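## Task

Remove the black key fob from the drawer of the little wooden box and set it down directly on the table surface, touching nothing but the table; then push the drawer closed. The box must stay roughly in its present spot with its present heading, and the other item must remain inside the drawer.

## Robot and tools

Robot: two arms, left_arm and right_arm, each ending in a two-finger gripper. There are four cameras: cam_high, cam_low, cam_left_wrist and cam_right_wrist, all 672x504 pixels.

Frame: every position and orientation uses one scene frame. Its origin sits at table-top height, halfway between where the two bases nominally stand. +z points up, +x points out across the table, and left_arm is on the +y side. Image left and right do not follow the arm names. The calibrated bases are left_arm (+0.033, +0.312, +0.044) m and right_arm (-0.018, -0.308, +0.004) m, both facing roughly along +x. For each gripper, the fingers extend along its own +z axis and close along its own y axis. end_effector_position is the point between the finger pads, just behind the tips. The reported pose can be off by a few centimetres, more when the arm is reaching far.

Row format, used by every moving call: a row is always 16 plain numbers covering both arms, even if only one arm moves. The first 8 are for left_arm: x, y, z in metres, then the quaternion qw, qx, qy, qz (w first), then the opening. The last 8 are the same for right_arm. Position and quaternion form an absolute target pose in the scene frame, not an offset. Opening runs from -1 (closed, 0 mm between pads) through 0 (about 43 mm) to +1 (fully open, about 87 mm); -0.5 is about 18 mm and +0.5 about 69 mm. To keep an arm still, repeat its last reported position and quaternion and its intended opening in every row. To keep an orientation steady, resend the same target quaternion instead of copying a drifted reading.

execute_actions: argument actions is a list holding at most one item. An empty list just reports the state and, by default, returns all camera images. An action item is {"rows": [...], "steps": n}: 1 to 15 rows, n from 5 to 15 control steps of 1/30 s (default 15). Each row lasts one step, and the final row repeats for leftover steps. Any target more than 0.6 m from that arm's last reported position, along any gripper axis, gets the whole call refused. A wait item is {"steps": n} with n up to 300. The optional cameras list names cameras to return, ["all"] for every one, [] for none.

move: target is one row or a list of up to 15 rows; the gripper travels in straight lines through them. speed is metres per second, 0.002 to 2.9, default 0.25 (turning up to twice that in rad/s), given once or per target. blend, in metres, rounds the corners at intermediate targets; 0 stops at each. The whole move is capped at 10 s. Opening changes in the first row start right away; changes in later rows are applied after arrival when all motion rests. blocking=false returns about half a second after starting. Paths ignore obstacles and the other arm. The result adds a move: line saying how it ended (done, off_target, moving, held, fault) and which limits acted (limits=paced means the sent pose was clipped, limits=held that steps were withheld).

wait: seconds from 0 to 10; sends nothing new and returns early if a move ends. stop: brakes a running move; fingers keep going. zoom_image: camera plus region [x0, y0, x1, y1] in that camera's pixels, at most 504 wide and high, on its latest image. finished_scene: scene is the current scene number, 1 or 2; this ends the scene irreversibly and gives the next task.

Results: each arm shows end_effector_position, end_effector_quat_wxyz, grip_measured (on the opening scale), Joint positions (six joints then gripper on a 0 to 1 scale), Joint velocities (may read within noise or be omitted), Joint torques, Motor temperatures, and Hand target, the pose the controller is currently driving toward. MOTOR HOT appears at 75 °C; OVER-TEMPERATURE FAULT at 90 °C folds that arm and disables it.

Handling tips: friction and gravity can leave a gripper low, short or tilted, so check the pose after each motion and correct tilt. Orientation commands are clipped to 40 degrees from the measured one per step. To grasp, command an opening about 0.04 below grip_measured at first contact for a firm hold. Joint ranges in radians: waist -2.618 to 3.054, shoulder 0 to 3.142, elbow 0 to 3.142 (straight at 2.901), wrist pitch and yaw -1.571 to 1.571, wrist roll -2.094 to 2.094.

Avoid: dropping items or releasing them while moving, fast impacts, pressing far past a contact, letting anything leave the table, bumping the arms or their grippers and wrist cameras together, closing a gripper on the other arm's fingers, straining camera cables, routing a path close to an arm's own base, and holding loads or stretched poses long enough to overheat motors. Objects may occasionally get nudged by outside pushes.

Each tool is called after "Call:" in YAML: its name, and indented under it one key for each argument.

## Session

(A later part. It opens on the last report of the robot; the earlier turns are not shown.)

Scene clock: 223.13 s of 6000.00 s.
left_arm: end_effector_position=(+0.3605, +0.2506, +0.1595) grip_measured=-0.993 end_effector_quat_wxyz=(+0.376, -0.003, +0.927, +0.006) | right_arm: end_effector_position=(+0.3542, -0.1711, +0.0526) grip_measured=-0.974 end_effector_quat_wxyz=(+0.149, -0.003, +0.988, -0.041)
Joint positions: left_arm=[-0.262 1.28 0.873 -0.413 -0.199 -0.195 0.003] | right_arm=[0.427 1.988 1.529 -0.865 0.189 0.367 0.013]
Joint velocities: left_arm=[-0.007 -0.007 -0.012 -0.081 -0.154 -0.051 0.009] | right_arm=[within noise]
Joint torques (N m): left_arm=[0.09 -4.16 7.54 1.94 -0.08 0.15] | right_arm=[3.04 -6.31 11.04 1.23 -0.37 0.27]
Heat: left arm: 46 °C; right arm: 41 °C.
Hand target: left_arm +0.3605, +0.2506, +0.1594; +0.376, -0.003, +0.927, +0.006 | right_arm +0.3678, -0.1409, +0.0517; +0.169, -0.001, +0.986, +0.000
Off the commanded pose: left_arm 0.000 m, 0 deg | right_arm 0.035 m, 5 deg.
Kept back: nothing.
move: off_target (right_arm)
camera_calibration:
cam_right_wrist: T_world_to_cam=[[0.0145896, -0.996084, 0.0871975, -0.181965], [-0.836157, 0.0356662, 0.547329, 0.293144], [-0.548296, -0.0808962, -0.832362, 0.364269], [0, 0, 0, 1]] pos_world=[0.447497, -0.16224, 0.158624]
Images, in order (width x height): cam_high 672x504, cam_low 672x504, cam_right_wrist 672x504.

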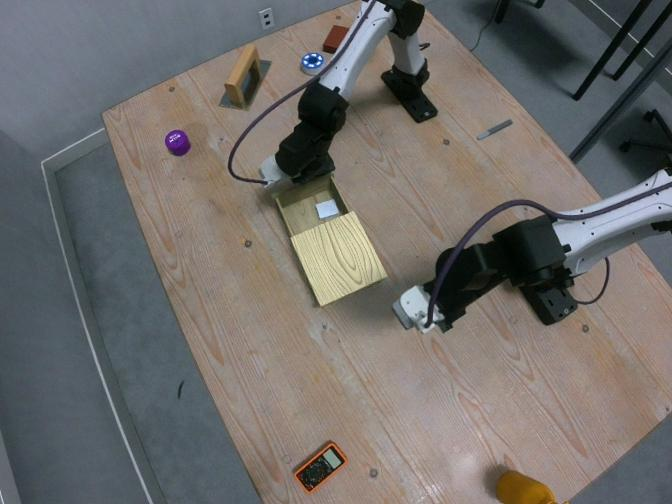

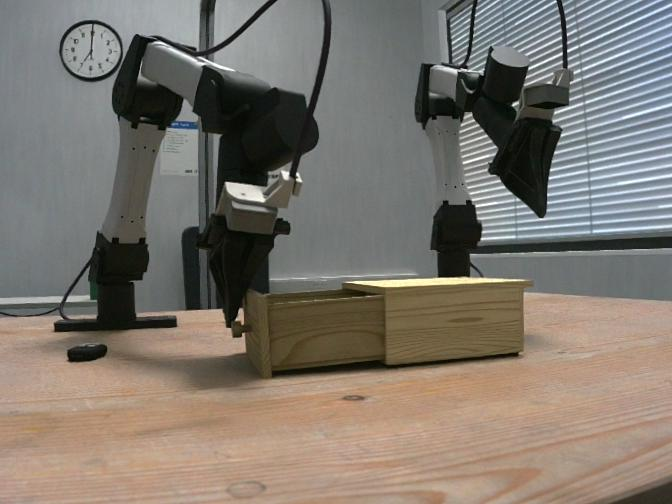

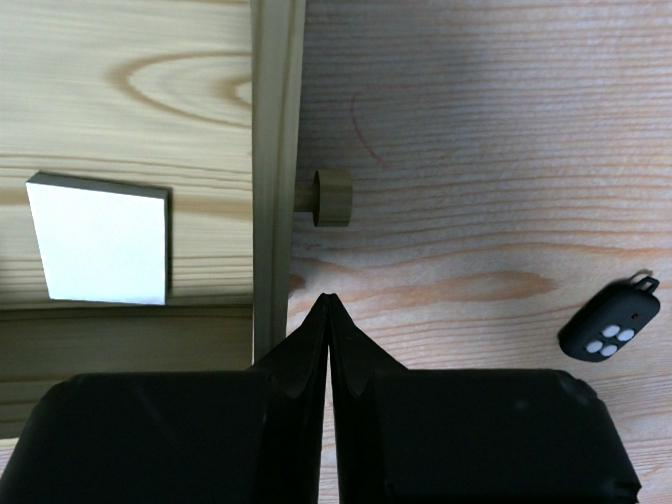

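Call:
move:
  target:
    - [0.385,0.18,0.15,0.17,0,0.985,0,-1,0.368,-0.20,0.052,0.17,0,0.985,0,-1]
    - [0.385,0.165,0.05,0.17,0,0.985,0,-1,0.385,-0.21,0.052,0.17,0,0.985,0,-1]
    - [0.385,0.13,0.045,0.17,0,0.985,0,-1,0.391,-0.21,0.05,0.17,0,0.985,0,-1]
  speed: [0.2,0.15,0.08]
  blend: [0.01,0,0]
  cameras: ["cam_high","cam_low","cam_left_wrist","cam_right_wrist"]

Scene clock: 226.90 s of 6000.00 s.
left_arm: end_effector_position=(+0.3789, +0.1452, +0.0461) grip_measured=-0.993 end_effector_quat_wxyz=(+0.164, +0.003, +0.986, +0.016) | right_arm: end_effector_position=(+0.3807, -0.2109, +0.0486) grip_measured=-0.974 end_effector_quat_wxyz=(+0.162, +0.001, +0.987, -0.005)
Joint positions: left_arm=[-0.48 1.964 1.296 -0.623 -0.178 -0.452 0.003] | right_arm=[0.282 1.988 1.508 -0.777 0.091 0.24 0.013]
Joint torques (N m): left_arm=[-1.52 -7.45 8.65 1.4 0.04 -0.11] | right_arm=[-0.54 -7.13 10.71 0.83 -0.05 -0.25]
Heat: left arm: 46 °C; right arm: 41 °C.
Hand target: left_arm +0.3845, +0.1302, +0.0454; +0.170, +0.000, +0.985, +0.000 | right_arm +0.3907, -0.2101, +0.0501; +0.170, +0.000, +0.985, +0.000
Off the commanded pose: left_arm 0.016 m, 2 deg | right_arm 0.010 m, 1 deg.
Kept back: nothing.
move: off_target (left_arm)
camera_calibration:
cam_left_wrist: T_world_to_cam=[[-0.0000669719, -0.998979, -0.0451739, 0.145276], [-0.867703, -0.0223971, 0.496577, 0.333836], [-0.497082, 0.0392308, -0.866816, 0.367215], [0, 0, 0, 1]] pos_world=[0.472217, 0.138198, 0.159095]
cam_right_wrist: T_world_to_cam=[[0.0164213, -0.999744, 0.0155393, -0.219581], [-0.851043, -0.00581756, 0.525065, 0.316976], [-0.52484, -0.0218469, -0.850921, 0.376694], [0, 0, 0, 1]] pos_world=[0.47107, -0.209451, 0.157516]

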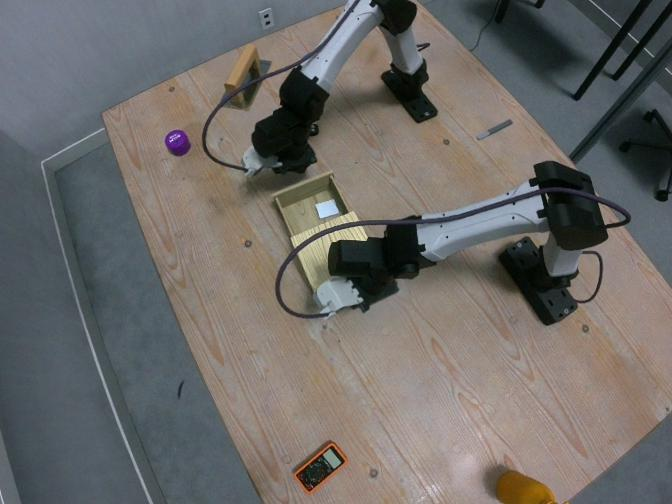

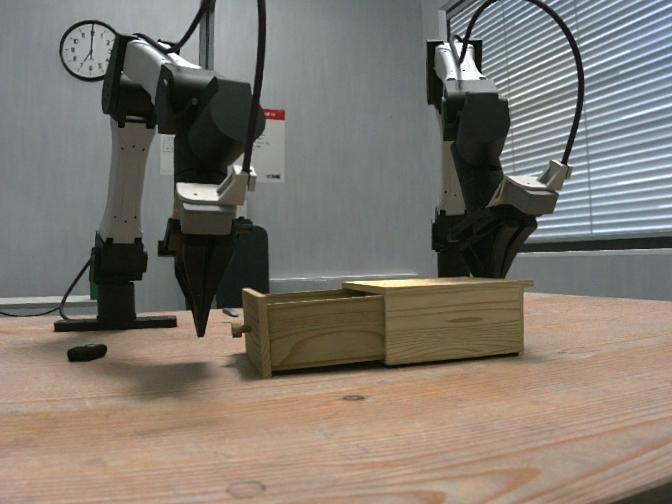

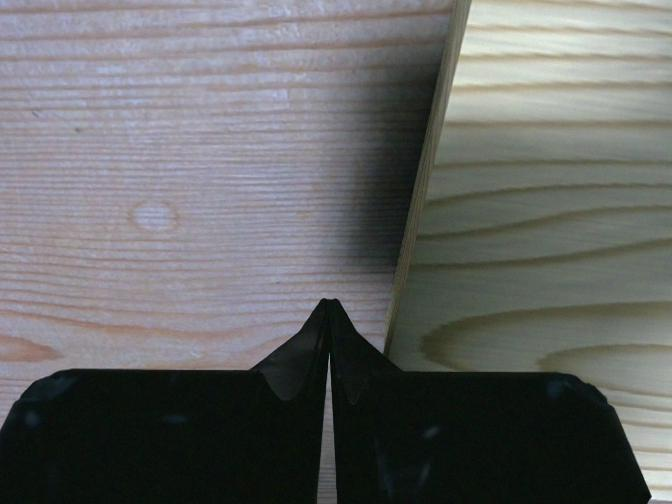

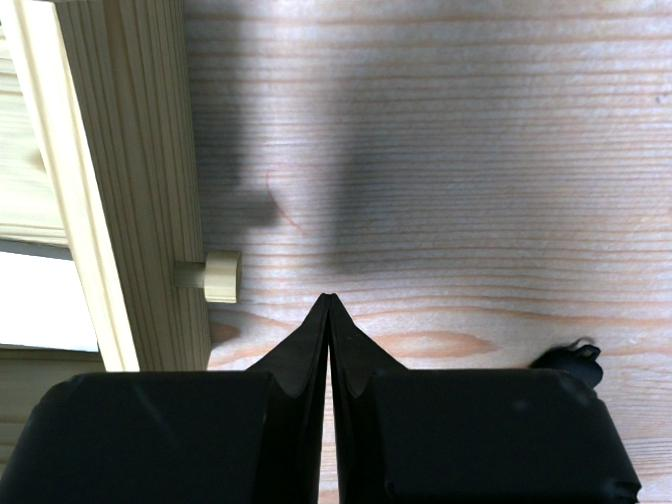

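Call:
move:
  target: [0.385,0.105,0.045,0.17,0,0.985,0,-1,0.398,-0.203,0.045,0.17,0,0.985,0,-1]
  speed: 0.05
  cameras: ["cam_high","cam_left_wrist","cam_right_wrist"]

Scene clock: 238.03 s of 6000.00 s.
left_arm: end_effector_position=(+0.3744, +0.1318, +0.0466) grip_measured=-0.993 end_effector_quat_wxyz=(+0.156, +0.008, +0.987, +0.037) | right_arm: end_effector_position=(+0.3882, -0.2089, +0.0437) grip_measured=-0.974 end_effector_quat_wxyz=(+0.161, +0.001, +0.987, -0.006)
Joint positions: left_arm=[-0.531 2.004 1.36 -0.69 -0.22 -0.494 0.003] | right_arm=[0.282 2.025 1.542 -0.777 0.091 0.24 0.013]
Joint torques (N m): left_arm=[-1.99 -7.62 9.03 1.67 0.24 -0.22] | right_arm=[0.61 -7.41 10.92 0.82 0.03 -0.1]
Heat: left arm: 47 °C; right arm: 40 °C.
Hand target: left_arm +0.3836, +0.1058, +0.0463; +0.169, +0.001, +0.986, +0.000 | right_arm +0.3977, -0.2030, +0.0451; +0.170, +0.000, +0.985, +0.000
Off the commanded pose: left_arm 0.029 m, 5 deg | right_arm 0.012 m, 1 deg.
Kept back: nothing.
move: off_target (left_arm, right_arm)
camera_calibration:
cam_left_wrist: T_world_to_cam=[[-0.00228219, -0.996093, -0.0882768, 0.134381], [-0.859547, -0.0431602, 0.50923, 0.328496], [-0.511051, 0.0770403, -0.856091, 0.365644], [0, 0, 0, 1]] pos_world=[0.469527, 0.119865, 0.157607]
cam_right_wrist: T_world_to_cam=[[0.0165082, -0.999737, 0.0159345, -0.21773], [-0.849437, -0.00561614, 0.52766, 0.325221], [-0.527431, -0.022246, -0.849306, 0.377323], [0, 0, 0, 1]] pos_world=[0.478861, -0.207452, 0.152326]
Images, in order (width x height): cam_high 672x504, cam_left_wrist 672x504, cam_right_wrist 672x504.

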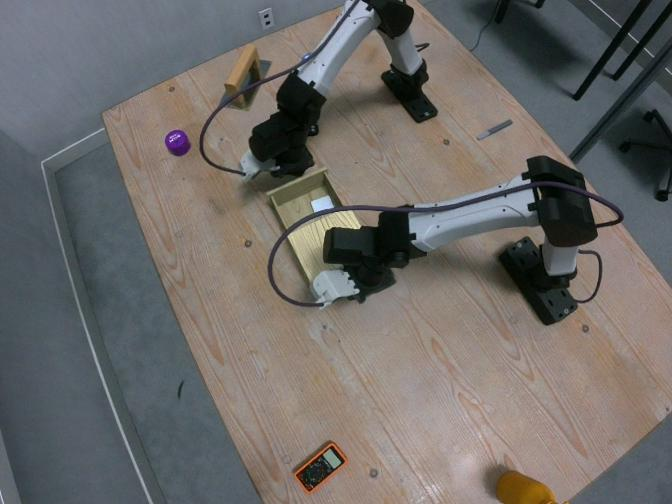

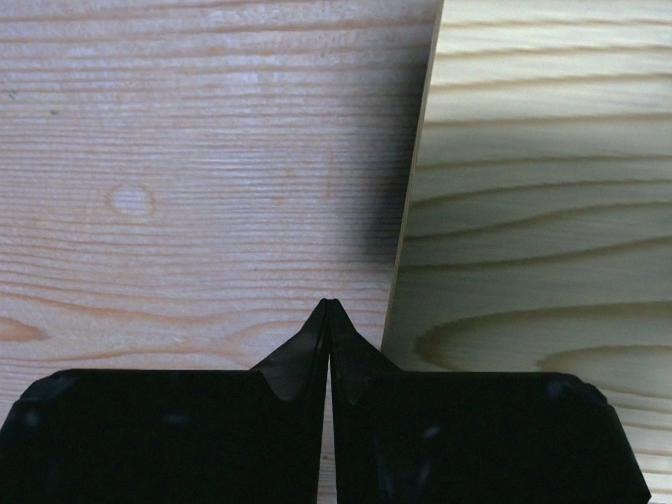

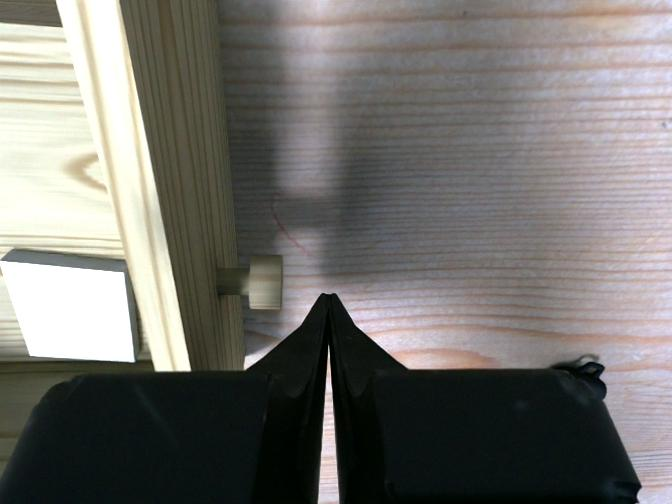

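Call:
move:
  target:
    - [0.390,0.088,0.045,0.17,0,0.985,0,-1,0.398,-0.165,0.045,0.17,0,0.985,0,-1]
  speed: 0.04
  cameras: ["cam_high","cam_low","cam_right_wrist"]

Scene clock: 239.50 s of 6000.00 s.
left_arm: end_effector_position=(+0.3746, +0.1296, +0.0482) grip_measured=-0.993 end_effector_quat_wxyz=(+0.145, +0.010, +0.988, +0.060) | right_arm: end_effector_position=(+0.3893, -0.1980, +0.0449) grip_measured=-0.974 end_effector_quat_wxyz=(+0.161, +0.007, +0.986, -0.044)
Joint positions: left_arm=[-0.55 2.044 1.427 -0.763 -0.253 -0.51 0.003] | right_arm=[0.339 2.062 1.602 -0.828 0.182 0.298 0.013]
Joint torques (N m): left_arm=[-2.93 -7.87 9.44 1.95 0.49 -0.34] | right_arm=[3.55 -7.56 11.23 0.93 -0.59 0.13]
Heat: left arm: 47 °C; right arm: 40 °C.
Hand target: left_arm +0.3872, +0.0898, +0.0485; +0.168, +0.002, +0.986, +0.000 | right_arm +0.3962, -0.1658, +0.0463; +0.170, -0.001, +0.985, +0.000
Off the commanded pose: left_arm 0.044 m, 8 deg | right_arm 0.034 m, 5 deg.
Kept back: nothing.
move: off_target (left_arm, right_arm)
camera_calibration:
cam_right_wrist: T_world_to_cam=[[-0.00875422, -0.995943, 0.089562, -0.199618], [-0.848906, 0.0547365, 0.525702, 0.337449], [-0.528472, -0.0714276, -0.845941, 0.369706], [0, 0, 0, 1]] pos_world=[0.480094, -0.190871, 0.15323]
Images, in order (width x height): cam_high 672x504, cam_low 672x504, cam_right_wrist 672x504.

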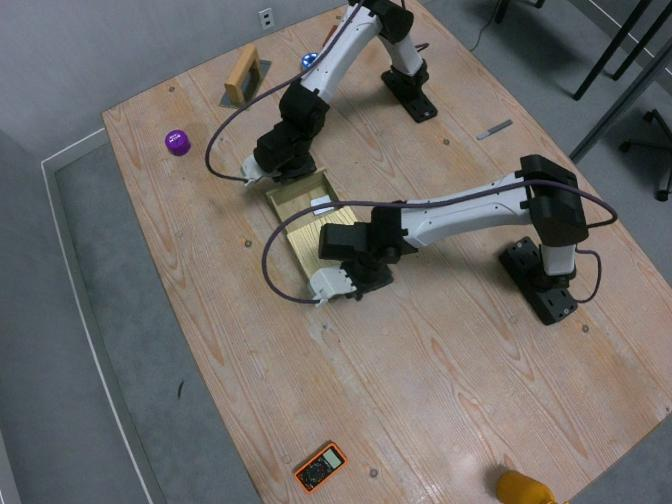

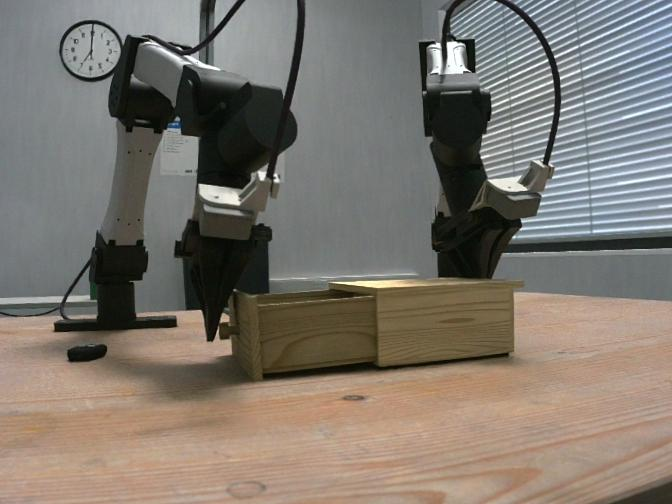

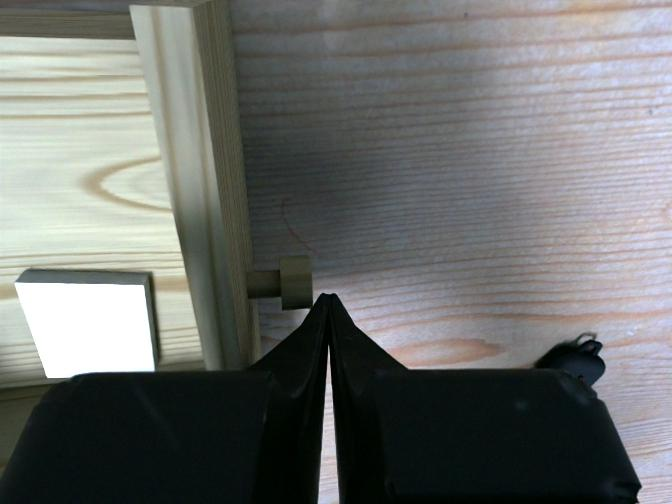

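Call:
move:
  target:
    - [0.390,0.088,0.045,0.17,0,0.985,0,-1,0.398,-0.125,0.045,0.17,0,0.985,0,-1]
  speed: 0.04
  cameras: ["cam_high","cam_low","cam_right_wrist"]

Scene clock: 241.07 s of 6000.00 s.
left_arm: end_effector_position=(+0.3745, +0.1298, +0.0482) grip_measured=-0.993 end_effector_quat_wxyz=(+0.145, +0.009, +0.988, +0.061) | right_arm: end_effector_position=(+0.3914, -0.1571, +0.0478) grip_measured=-0.974 end_effector_quat_wxyz=(+0.164, +0.005, +0.986, -0.043)
Joint positions: left_arm=[-0.55 2.045 1.427 -0.764 -0.254 -0.512 0.003] | right_arm=[0.429 2.12 1.704 -0.881 0.206 0.382 0.013]
Joint torques (N m): left_arm=[-2.97 -7.86 9.46 1.99 0.47 -0.35] | right_arm=[3.15 -7.39 11.15 0.97 -0.57 0.14]
Heat: left arm: 47 °C; right arm: 40 °C.
Hand target: left_arm +0.3872, +0.0898, +0.0485; +0.168, +0.002, +0.986, +0.000 | right_arm +0.3963, -0.1259, +0.0461; +0.170, -0.001, +0.985, +0.000
Off the commanded pose: left_arm 0.045 m, 8 deg | right_arm 0.033 m, 5 deg.
Kept back: nothing.
move: off_target (left_arm, right_arm)
camera_calibration:
cam_right_wrist: T_world_to_cam=[[-0.00428186, -0.996146, 0.0876024, -0.160782], [-0.852452, 0.0494344, 0.520464, 0.336161], [-0.522788, -0.0724483, -0.849378, 0.374021], [0, 0, 0, 1]] pos_world=[0.481406, -0.149683, 0.156811]
Images, in order (width x height): cam_high 672x504, cam_low 672x504, cam_right_wrist 672x504.

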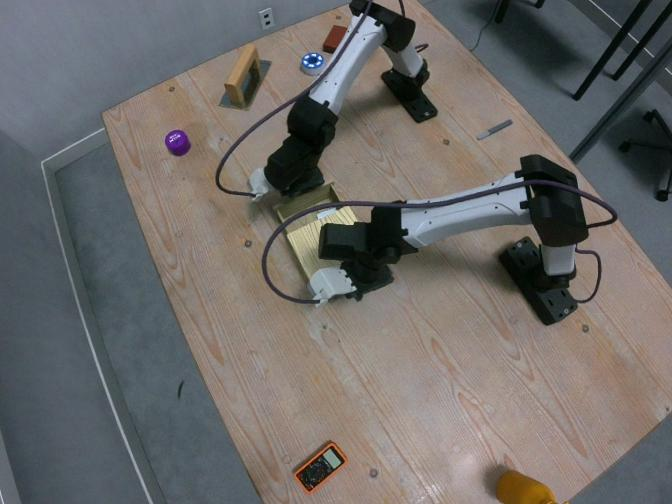

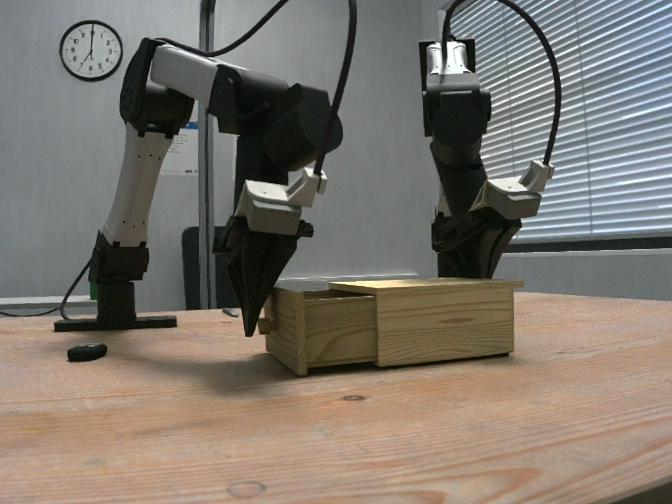

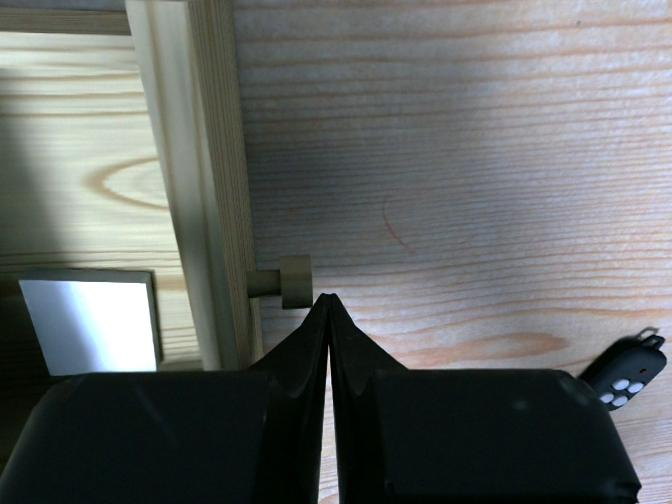

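Call:
move:
  target:
    - [0.390,0.088,0.045,0.17,0,0.985,0,-1,0.400,-0.075,0.045,0.17,0,0.985,0,-1]
  speed: 0.05
  cameras: ["cam_high","cam_low","cam_right_wrist"]

Scene clock: 242.63 s of 6000.00 s.
left_arm: end_effector_position=(+0.3744, +0.1298, +0.0482) grip_measured=-0.993 end_effector_quat_wxyz=(+0.145, +0.008, +0.988, +0.061) | right_arm: end_effector_position=(+0.3924, -0.1138, +0.0493) grip_measured=-0.974 end_effector_quat_wxyz=(+0.159, +0.004, +0.986, -0.052)
Joint positions: left_arm=[-0.55 2.045 1.427 -0.765 -0.254 -0.513 0.003] | right_arm=[0.523 2.225 1.879 -0.989 0.242 0.472 0.013]
Joint torques (N m): left_arm=[-2.99 -7.9 9.44 1.97 0.48 -0.35] | right_arm=[3.63 -8.13 11.08 1.14 -0.58 0.17]
Heat: left arm: 47 °C; right arm: 40 °C.
Hand target: left_arm +0.3872, +0.0898, +0.0485; +0.168, +0.002, +0.986, +0.000 | right_arm +0.3975, -0.0764, +0.0469; +0.169, -0.001, +0.986, +0.000
Off the commanded pose: left_arm 0.045 m, 8 deg | right_arm 0.040 m, 6 deg.
Kept back: nothing.
move: off_target (left_arm, right_arm)
camera_calibration:
cam_right_wrist: T_world_to_cam=[[-0.00393062, -0.994352, 0.106061, -0.11862], [-0.847409, 0.0596232, 0.527581, 0.332984], [-0.530925, -0.087803, -0.842858, 0.380038], [0, 0, 0, 1]] pos_world=[0.483479, -0.104435, 0.157222]
Images, in order (width x height): cam_high 672x504, cam_low 672x504, cam_right_wrist 672x504.

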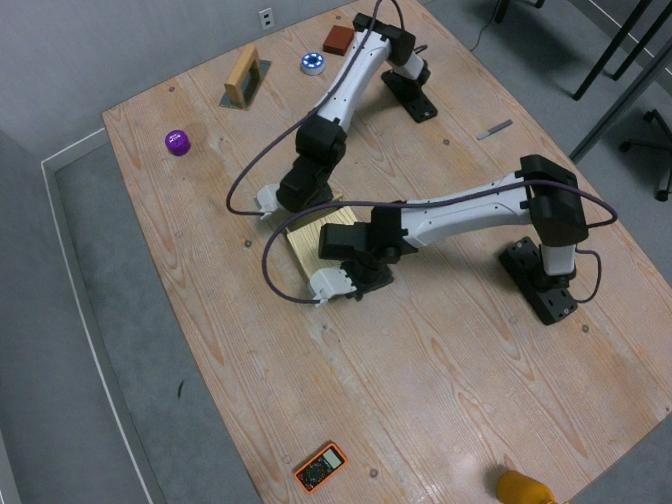

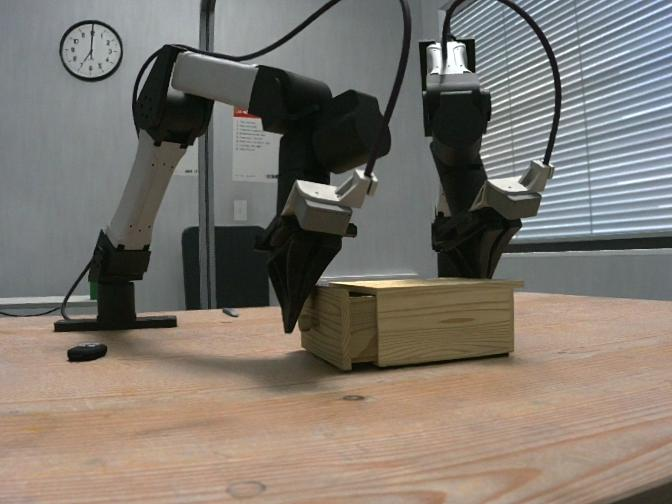

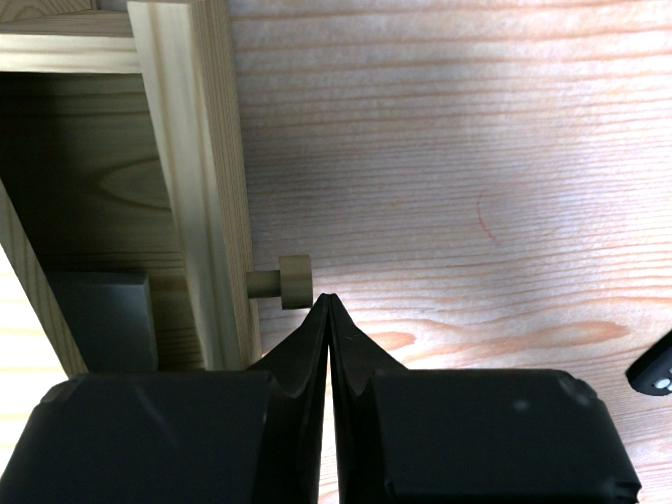

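Call:
move:
  target:
    - [0.390,0.088,0.045,0.17,0,0.985,0,-1,0.400,-0.045,0.045,0.17,0,0.985,0,-1]
  speed: 0.05
  cameras: ["cam_high","cam_low","cam_right_wrist"]

Scene clock: 243.40 s of 6000.00 s.
left_arm: end_effector_position=(+0.3737, +0.1321, +0.0483) grip_measured=-0.993 end_effector_quat_wxyz=(+0.143, +0.009, +0.988, +0.065) | right_arm: end_effector_position=(+0.3919, -0.1158, +0.0496) grip_measured=-0.974 end_effector_quat_wxyz=(+0.157, +0.006, +0.985, -0.065)
Joint positions: left_arm=[-0.548 2.045 1.427 -0.771 -0.259 -0.51 0.003] | right_arm=[0.528 2.237 1.899 -1.014 0.265 0.482 0.013]
Joint torques (N m): left_arm=[-0.09 -9.81 6.45 1.04 -0.12 0.11] | right_arm=[0.29 -10.25 7.66 0.62 0.1 -0.11]
Heat: left arm: 47 °C; right arm: 40 °C.
Hand target: left_arm +0.3744, +0.1298, +0.0482; +0.145, +0.008, +0.988, +0.061 | right_arm +0.3923, -0.1132, +0.0495; +0.158, +0.006, +0.986, -0.060
Off the commanded pose: left_arm 0.047 m, 8 deg | right_arm 0.071 m, 8 deg.
Kept back: nothing.
move: held (left_arm, right_arm; a check stopped the path); limits=held
pose unreachable (left arm): on one or more control steps of this call this arm could not follow its commanded pose, so it was not sent that pose on those steps. It may still have moved: this result reports where it is.
cause: moving toward the commanded pose would bring a part of the arm too close to another arm (this arm's wrist (the part past joint 4) and the right arm's wrist (the part past joint 4), at the place that arm was heading or pushing toward when its own hold began).
pose unreachable (right arm): on one or more control steps of this call this arm could not follow its commanded pose, so it was not sent that pose on those steps. It may still have moved: this result reports where it is.
cause: moving toward the commanded pose would bring a part of the arm too close to another arm (this arm's wrist (the part past joint 4) and the left arm's wrist (the part past joint 4), along the way the arms are being sent, or toward where that arm still pushes).
camera_calibration:
cam_right_wrist: T_world_to_cam=[[-0.0130782, -0.991306, 0.130925, -0.117898], [-0.845084, 0.0809459, 0.52847, 0.33399], [-0.534473, -0.103731, -0.838796, 0.379202], [0, 0, 0, 1]] pos_world=[0.483381, -0.104573, 0.157005]
Images, in order (width x height): cam_high 672x504, cam_low 672x504, cam_right_wrist 672x504.

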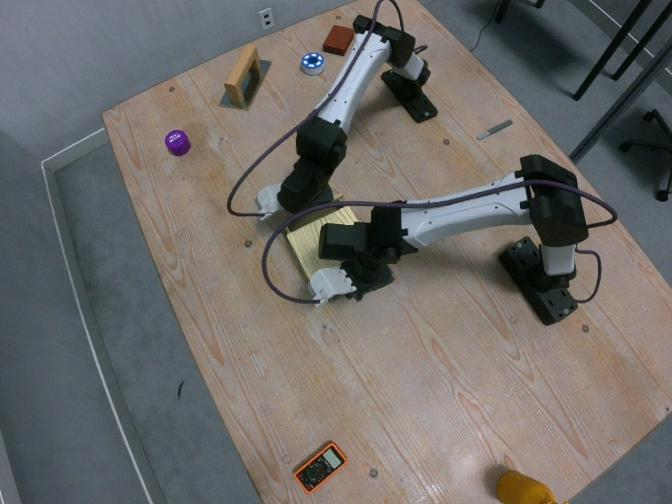

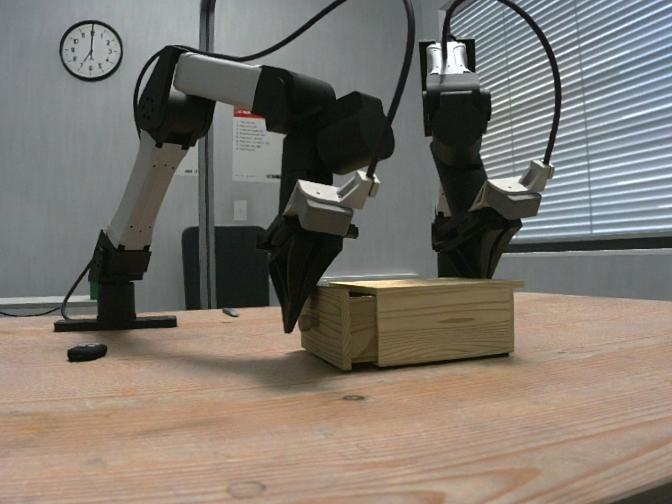

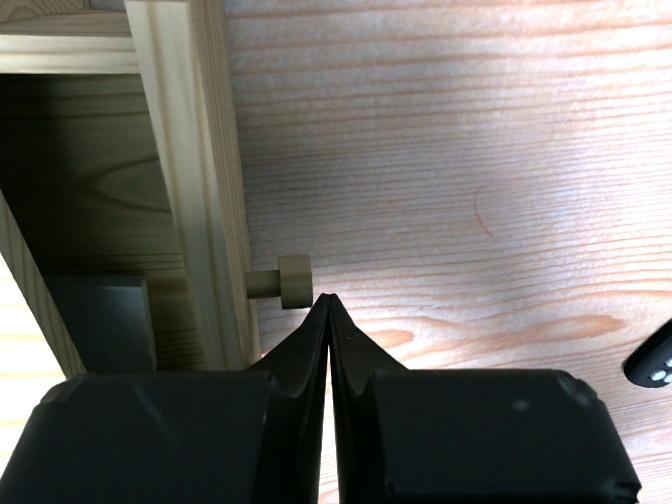

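Call:
move:
  target:
    - [0.385,0.165,0.07,0.17,0,0.985,0,-1,0.388,-0.17,0.05,0.17,0,0.985,0,-1]
    - [0.385,0.175,0.07,0.162,-0.051,0.940,-0.296,-1,0.388,-0.17,0.05,0.166,0.037,0.961,0.213,-1]
    - [0.385,0.135,0.045,0.162,-0.051,0.940,-0.296,-1,0.395,-0.155,0.045,0.166,0.037,0.961,0.213,-1]
  speed: [0.15,0.3,0.1]
  cameras: ["cam_high","cam_low","cam_left_wrist","cam_right_wrist"]

Scene clock: 247.47 s of 6000.00 s.
left_arm: end_effector_position=(+0.3849, +0.1332, +0.0525) grip_measured=-0.993 end_effector_quat_wxyz=(+0.162, -0.046, +0.937, -0.305) | right_arm: end_effector_position=(+0.3817, -0.1598, +0.0312) grip_measured=-0.974 end_effector_quat_wxyz=(+0.139, +0.041, +0.968, +0.207)
Joint positions: left_arm=[-0.214 1.875 1.008 -0.175 0.491 -0.451 0.003] | right_arm=[0.217 2.017 1.407 -0.577 -0.336 0.338 0.013]
Joint torques (N m): left_arm=[-0.21 -7.28 5.63 1.73 0.02 0.13] | right_arm=[0.65 -9.96 9.99 1.05 -0.14 -0.07]
Heat: left arm: 47 °C; right arm: 41 °C.
Hand target: left_arm +0.3848, +0.1350, +0.0451; +0.162, -0.051, +0.940, -0.296 | right_arm +0.3944, -0.1550, +0.0455; +0.166, +0.037, +0.962, +0.214
Off the commanded pose: left_arm 0.008 m, 1 deg | right_arm 0.020 m, 3 deg.
Kept back: nothing.
move: off_target (right_arm)
camera_calibration:
cam_left_wrist: T_world_to_cam=[[-0.0112934, -0.817321, 0.576072, 0.0810629], [-0.872679, 0.28931, 0.393359, 0.301471], [-0.488164, -0.498284, -0.716526, 0.436505], [0, 0, 0, 1]] pos_world=[0.477089, 0.196539, 0.147483]
cam_right_wrist: T_world_to_cam=[[-0.0020263, -0.912718, -0.408585, -0.134058], [-0.831477, -0.225455, 0.507755, 0.28517], [-0.555555, 0.340758, -0.758448, 0.430303], [0, 0, 0, 1]] pos_world=[0.475898, -0.204694, 0.126792]

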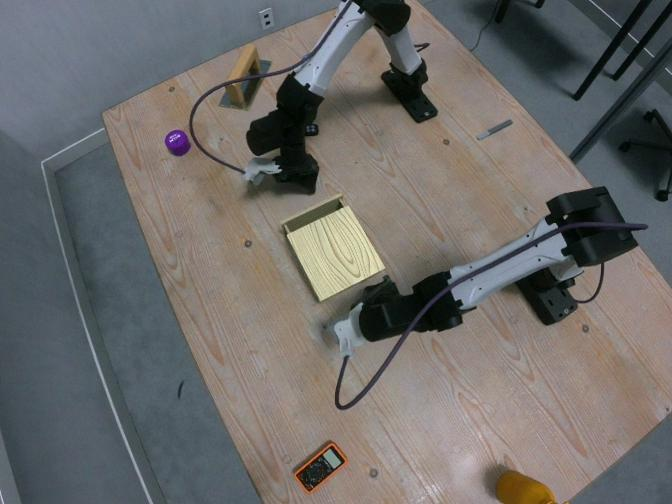

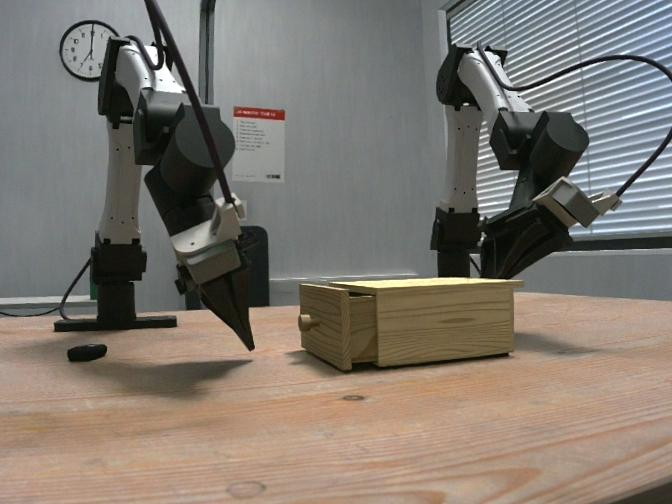

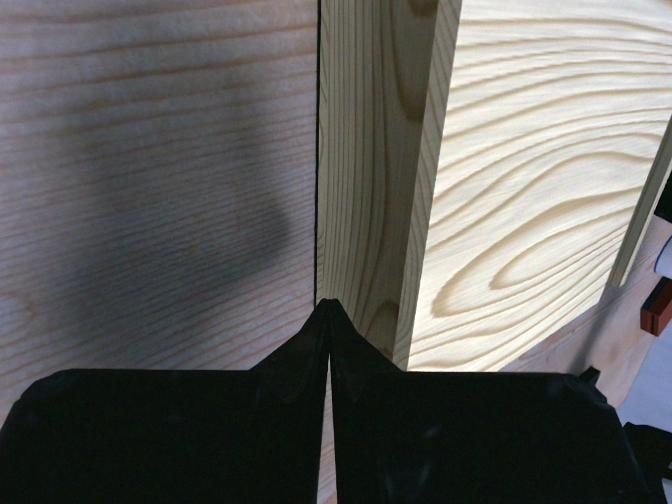

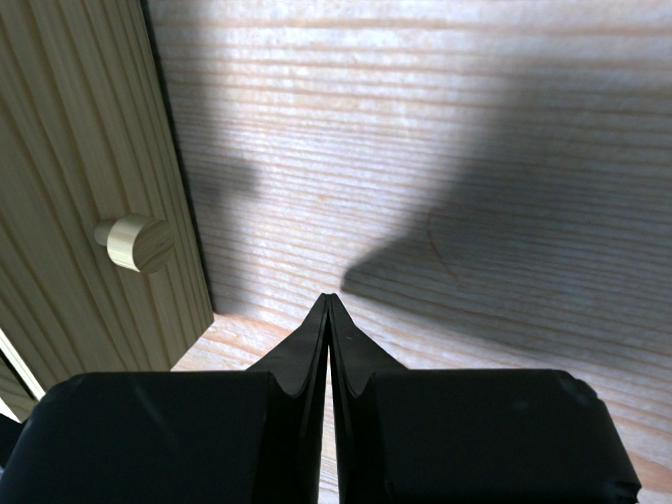

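Call:
move:
  target:
    - [0.43,0.15,0.048,0.162,-0.051,0.940,-0.296,-1,0.37,-0.16,0.06,0.166,0.037,0.961,0.213,-1]
    - [0.435,0.095,0.045,0.162,-0.051,0.940,-0.296,-1,0.37,-0.15,0.06,0.166,0.037,0.961,0.213,-1]
  speed: [0.12,0.06]
  cameras: ["cam_high","cam_low","cam_left_wrist"]

Scene clock: 250.10 s of 6000.00 s.
left_arm: end_effector_position=(+0.4264, +0.1072, +0.0416) grip_measured=-0.993 end_effector_quat_wxyz=(+0.153, -0.056, +0.944, -0.286) | right_arm: end_effector_position=(+0.3661, -0.1523, +0.0459) grip_measured=-0.974 end_effector_quat_wxyz=(+0.144, +0.040, +0.966, +0.212)
Joint positions: left_arm=[-0.269 2.051 1.239 -0.241 0.43 -0.507 0.003] | right_arm=[0.241 1.938 1.349 -0.577 -0.333 0.362 0.013]
Joint torques (N m): left_arm=[-1.57 -8.54 8.88 1.84 0.28 0] | right_arm=[0.85 -11.19 7.49 1 -0.09 -0.09]
Motor temperatures (°C): left_arm=[26 44 47 38 24 27 23] | right_arm=[25 41 37 33 28 28 28]
Heat: left arm: 47 °C; right arm: 41 °C.
Hand target: left_arm +0.4344, +0.0952, +0.0454; +0.162, -0.051, +0.940, -0.296 | right_arm +0.3698, -0.1499, +0.0599; +0.166, +0.037, +0.962, +0.214
Off the commanded pose: left_arm 0.015 m, 2 deg | right_arm 0.015 m, 3 deg.
Kept back: nothing.
move: off_target (left_arm, right_arm)
camera_calibration:
cam_left_wrist: T_world_to_cam=[[0.0195889, -0.837376, 0.546276, 0.0568251], [-0.866361, 0.258499, 0.427315, 0.348594], [-0.499035, -0.481643, -0.720406, 0.43896], [0, 0, 0, 1]] pos_world=[0.519951, 0.168895, 0.136228]
Images, in order (width x height): cam_high 672x504, cam_low 672x504, cam_left_wrist 672x504.

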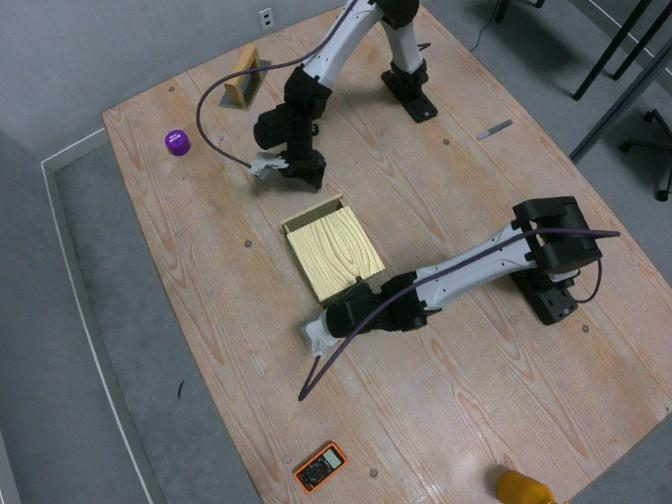

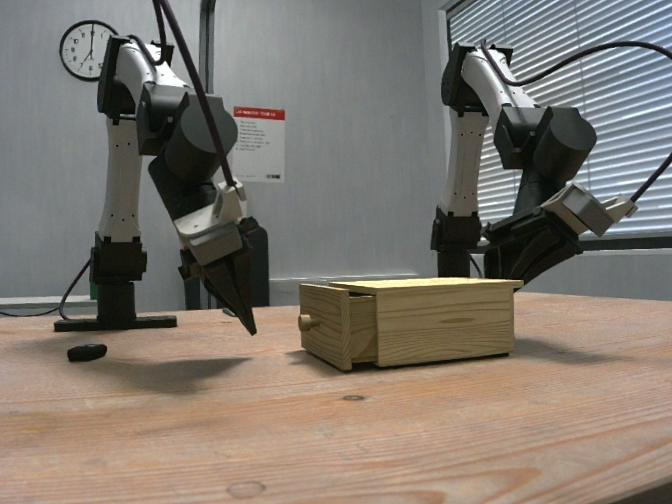

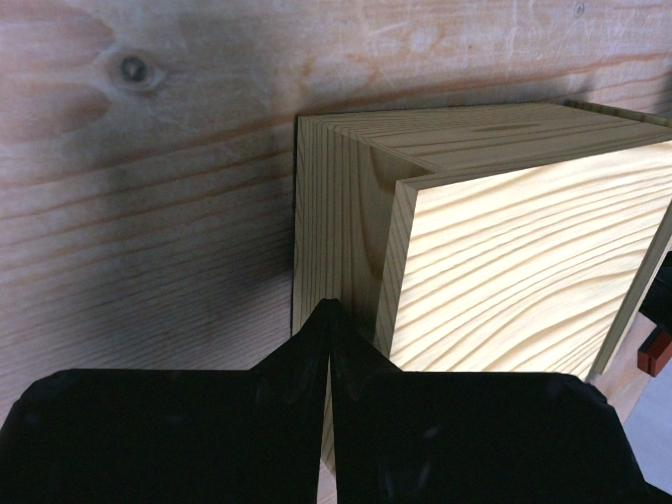

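Call:
move:
  target:
    - [0.44,0.07,0.046,0.162,-0.051,0.940,-0.296,-1,0.37,-0.15,0.06,0.166,0.037,0.961,0.213,-1]
  speed: [0.06]
  cameras: ["cam_high","cam_left_wrist"]

Scene clock: 251.10 s of 6000.00 s.
left_arm: end_effector_position=(+0.4350, +0.0847, +0.0433) grip_measured=-0.993 end_effector_quat_wxyz=(+0.159, -0.056, +0.945, -0.281) | right_arm: end_effector_position=(+0.3661, -0.1523, +0.0458) grip_measured=-0.974 end_effector_quat_wxyz=(+0.144, +0.040, +0.966, +0.212)
Joint positions: left_arm=[-0.321 2.085 1.3 -0.241 0.391 -0.555 0.003] | right_arm=[0.241 1.938 1.349 -0.577 -0.333 0.363 0.013]
Joint torques (N m): left_arm=[-1.83 -8.72 8.84 1.87 0.31 0] | right_arm=[0.88 -11.25 7.43 0.97 -0.06 -0.08]
Heat: left arm: 47 °C; right arm: 42 °C.
Hand target: left_arm +0.4394, +0.0703, +0.0464; +0.162, -0.051, +0.940, -0.296 | right_arm +0.3698, -0.1499, +0.0599; +0.166, +0.037, +0.962, +0.213
Off the commanded pose: left_arm 0.016 m, 2 deg | right_arm 0.015 m, 3 deg.
Kept back: nothing.
move: off_target (left_arm, right_arm)
camera_calibration:
cam_left_wrist: T_world_to_cam=[[0.0183016, -0.842095, 0.539019, 0.038129], [-0.872163, 0.250154, 0.420422, 0.3647], [-0.488873, -0.477806, -0.729866, 0.42927], [0, 0, 0, 1]] pos_world=[0.527239, 0.145985, 0.139429]
Images, in order (width x height): cam_high 672x504, cam_left_wrist 672x504.

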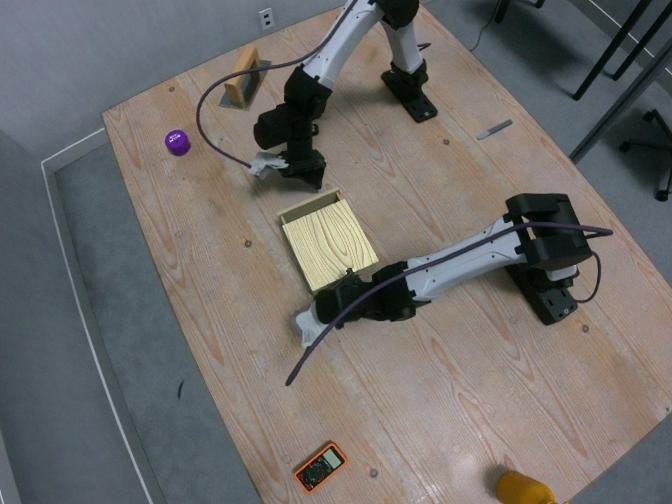

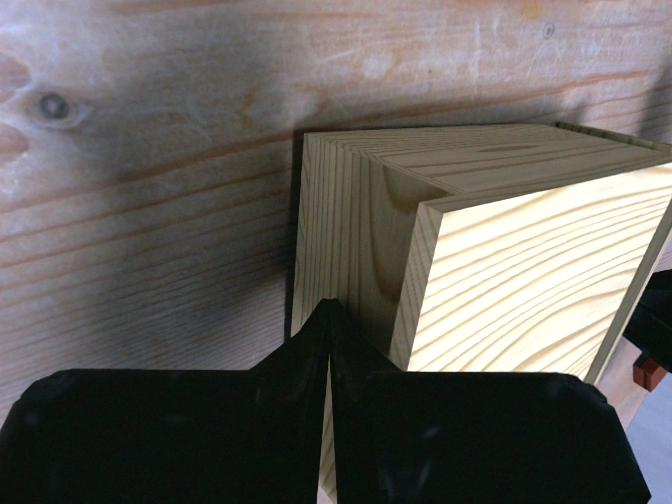

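Call:
move:
  target:
    - [0.44,0.07,0.046,0.162,-0.051,0.940,-0.296,-1,0.37,-0.10,0.06,0.166,0.037,0.961,0.213,-1]
  speed: [0.05]
  cameras: ["cam_high","cam_low","cam_right_wrist"]

Scene clock: 252.77 s of 6000.00 s.
left_arm: end_effector_position=(+0.4351, +0.0847, +0.0433) grip_measured=-0.993 end_effector_quat_wxyz=(+0.158, -0.059, +0.945, -0.282) | right_arm: end_effector_position=(+0.3559, -0.1100, +0.0490) grip_measured=-0.974 end_effector_quat_wxyz=(+0.143, +0.040, +0.968, +0.203)
Joint positions: left_arm=[-0.321 2.085 1.3 -0.241 0.39 -0.56 0.003] | right_arm=[0.362 1.938 1.365 -0.57 -0.268 0.472 0.013]
Joint torques (N m): left_arm=[-1.88 -8.76 8.83 1.87 0.33 0.02] | right_arm=[1.28 -8.13 11.25 1.17 -0.11 -0.07]
Heat: left arm: 47 °C; right arm: 42 °C.
Hand target: left_arm +0.4394, +0.0702, +0.0464; +0.162, -0.051, +0.940, -0.296 | right_arm +0.3692, -0.1002, +0.0606; +0.166, +0.037, +0.962, +0.214
Off the commanded pose: left_arm 0.016 m, 2 deg | right_arm 0.020 m, 3 deg.
Kept back: nothing.
move: off_target (left_arm, right_arm)
camera_calibration:
cam_right_wrist: T_world_to_cam=[[0.00128287, -0.916604, -0.399793, -0.0834786], [-0.835244, -0.22082, 0.503594, 0.267964], [-0.549879, 0.333279, -0.765871, 0.41007], [0, 0, 0, 1]] pos_world=[0.449411, -0.154013, 0.145742]
Images, in order (width x height): cam_high 672x504, cam_low 672x504, cam_right_wrist 672x504.

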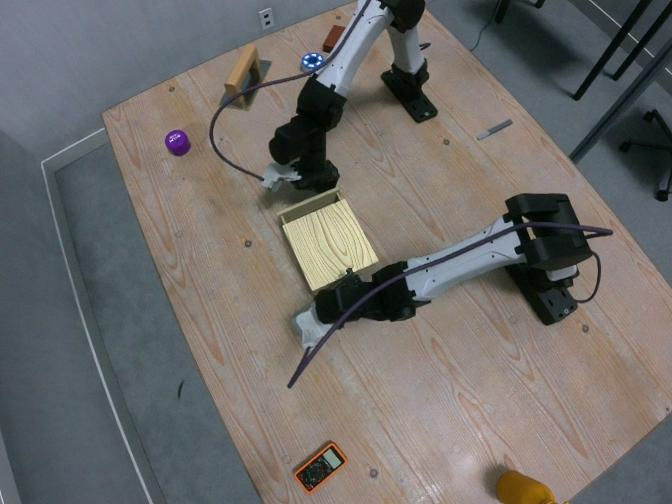

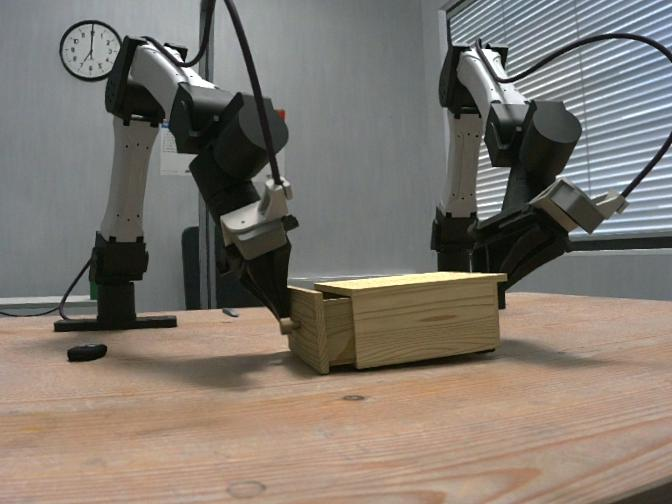

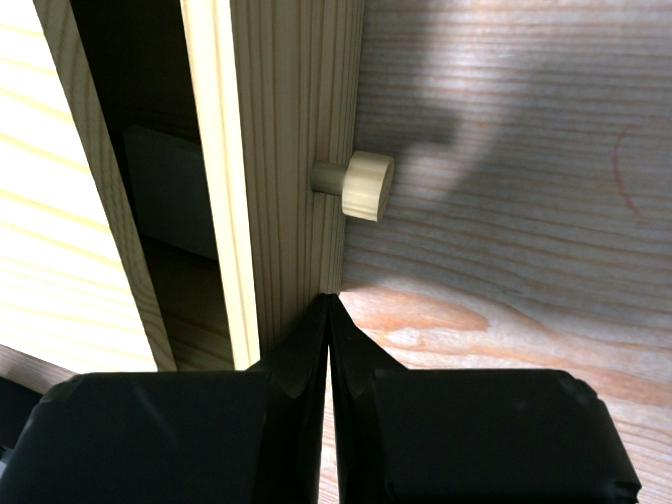

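Call:
move:
  target:
    - [0.44,0.07,0.046,0.162,-0.051,0.940,-0.296,-1,0.375,-0.06,0.055,0.166,0.037,0.961,0.213,-1]
  speed: [0.05]
  cameras: ["cam_high","cam_low","cam_right_wrist"]

Scene clock: 254.13 s of 6000.00 s.
left_arm: end_effector_position=(+0.4374, +0.0869, +0.0418) grip_measured=-0.993 end_effector_quat_wxyz=(+0.164, -0.061, +0.946, -0.274) | right_arm: end_effector_position=(+0.3601, -0.0927, +0.0449) grip_measured=-0.974 end_effector_quat_wxyz=(+0.147, +0.045, +0.974, +0.168)
Joint positions: left_arm=[-0.321 2.087 1.3 -0.238 0.371 -0.56 0.003] | right_arm=[0.429 1.985 1.435 -0.603 -0.172 0.528 0.013]
Joint torques (N m): left_arm=[-1.66 -8.98 8.84 1.83 0.48 0.02] | right_arm=[3.08 -6.95 12.11 1.49 -0.58 0.18]
Heat: left arm: 48 °C; right arm: 42 °C.
Hand target: left_arm +0.4394, +0.0704, +0.0463; +0.162, -0.051, +0.940, -0.296 | right_arm +0.3723, -0.0617, +0.0568; +0.165, +0.036, +0.962, +0.213
Off the commanded pose: left_arm 0.018 m, 3 deg | right_arm 0.037 m, 6 deg.
Kept back: nothing.
move: off_target (left_arm, right_arm)
camera_calibration:
cam_right_wrist: T_world_to_cam=[[-0.0175359, -0.941851, -0.335572, -0.0676881], [-0.840646, -0.167813, 0.51493, 0.283688], [-0.541301, 0.291127, -0.788821, 0.397509], [0, 0, 0, 1]] pos_world=[0.452466, -0.131871, 0.14477]
Images, in order (width x height): cam_high 672x504, cam_low 672x504, cam_right_wrist 672x504.

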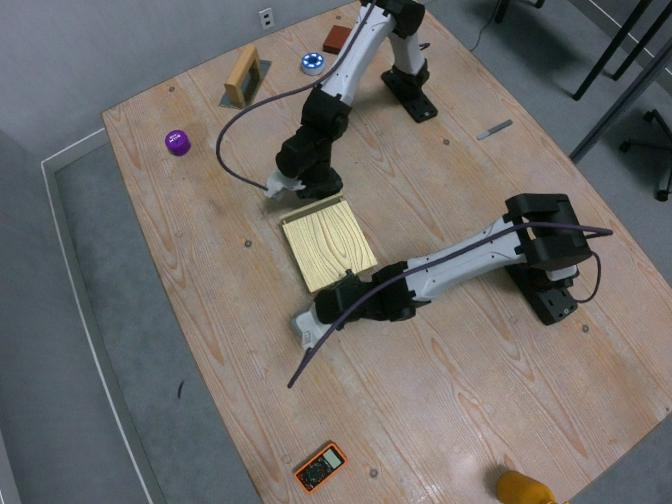

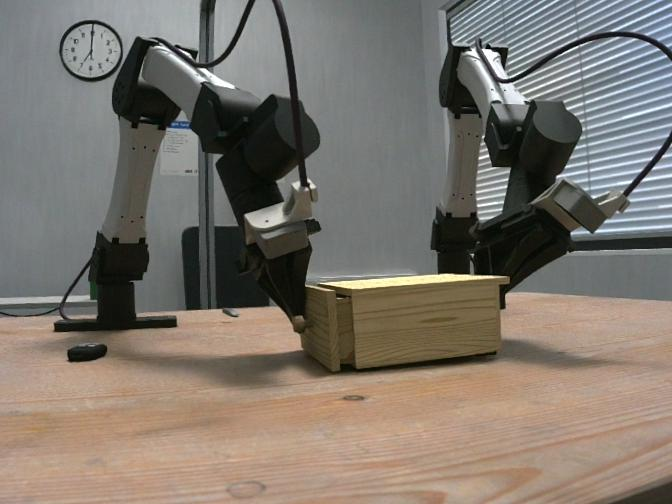

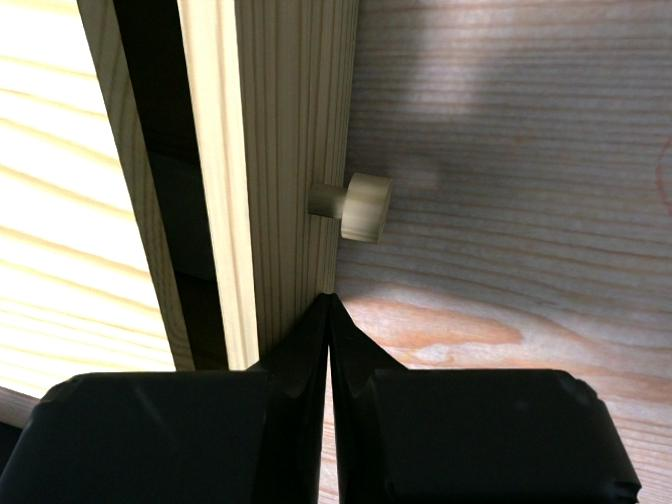

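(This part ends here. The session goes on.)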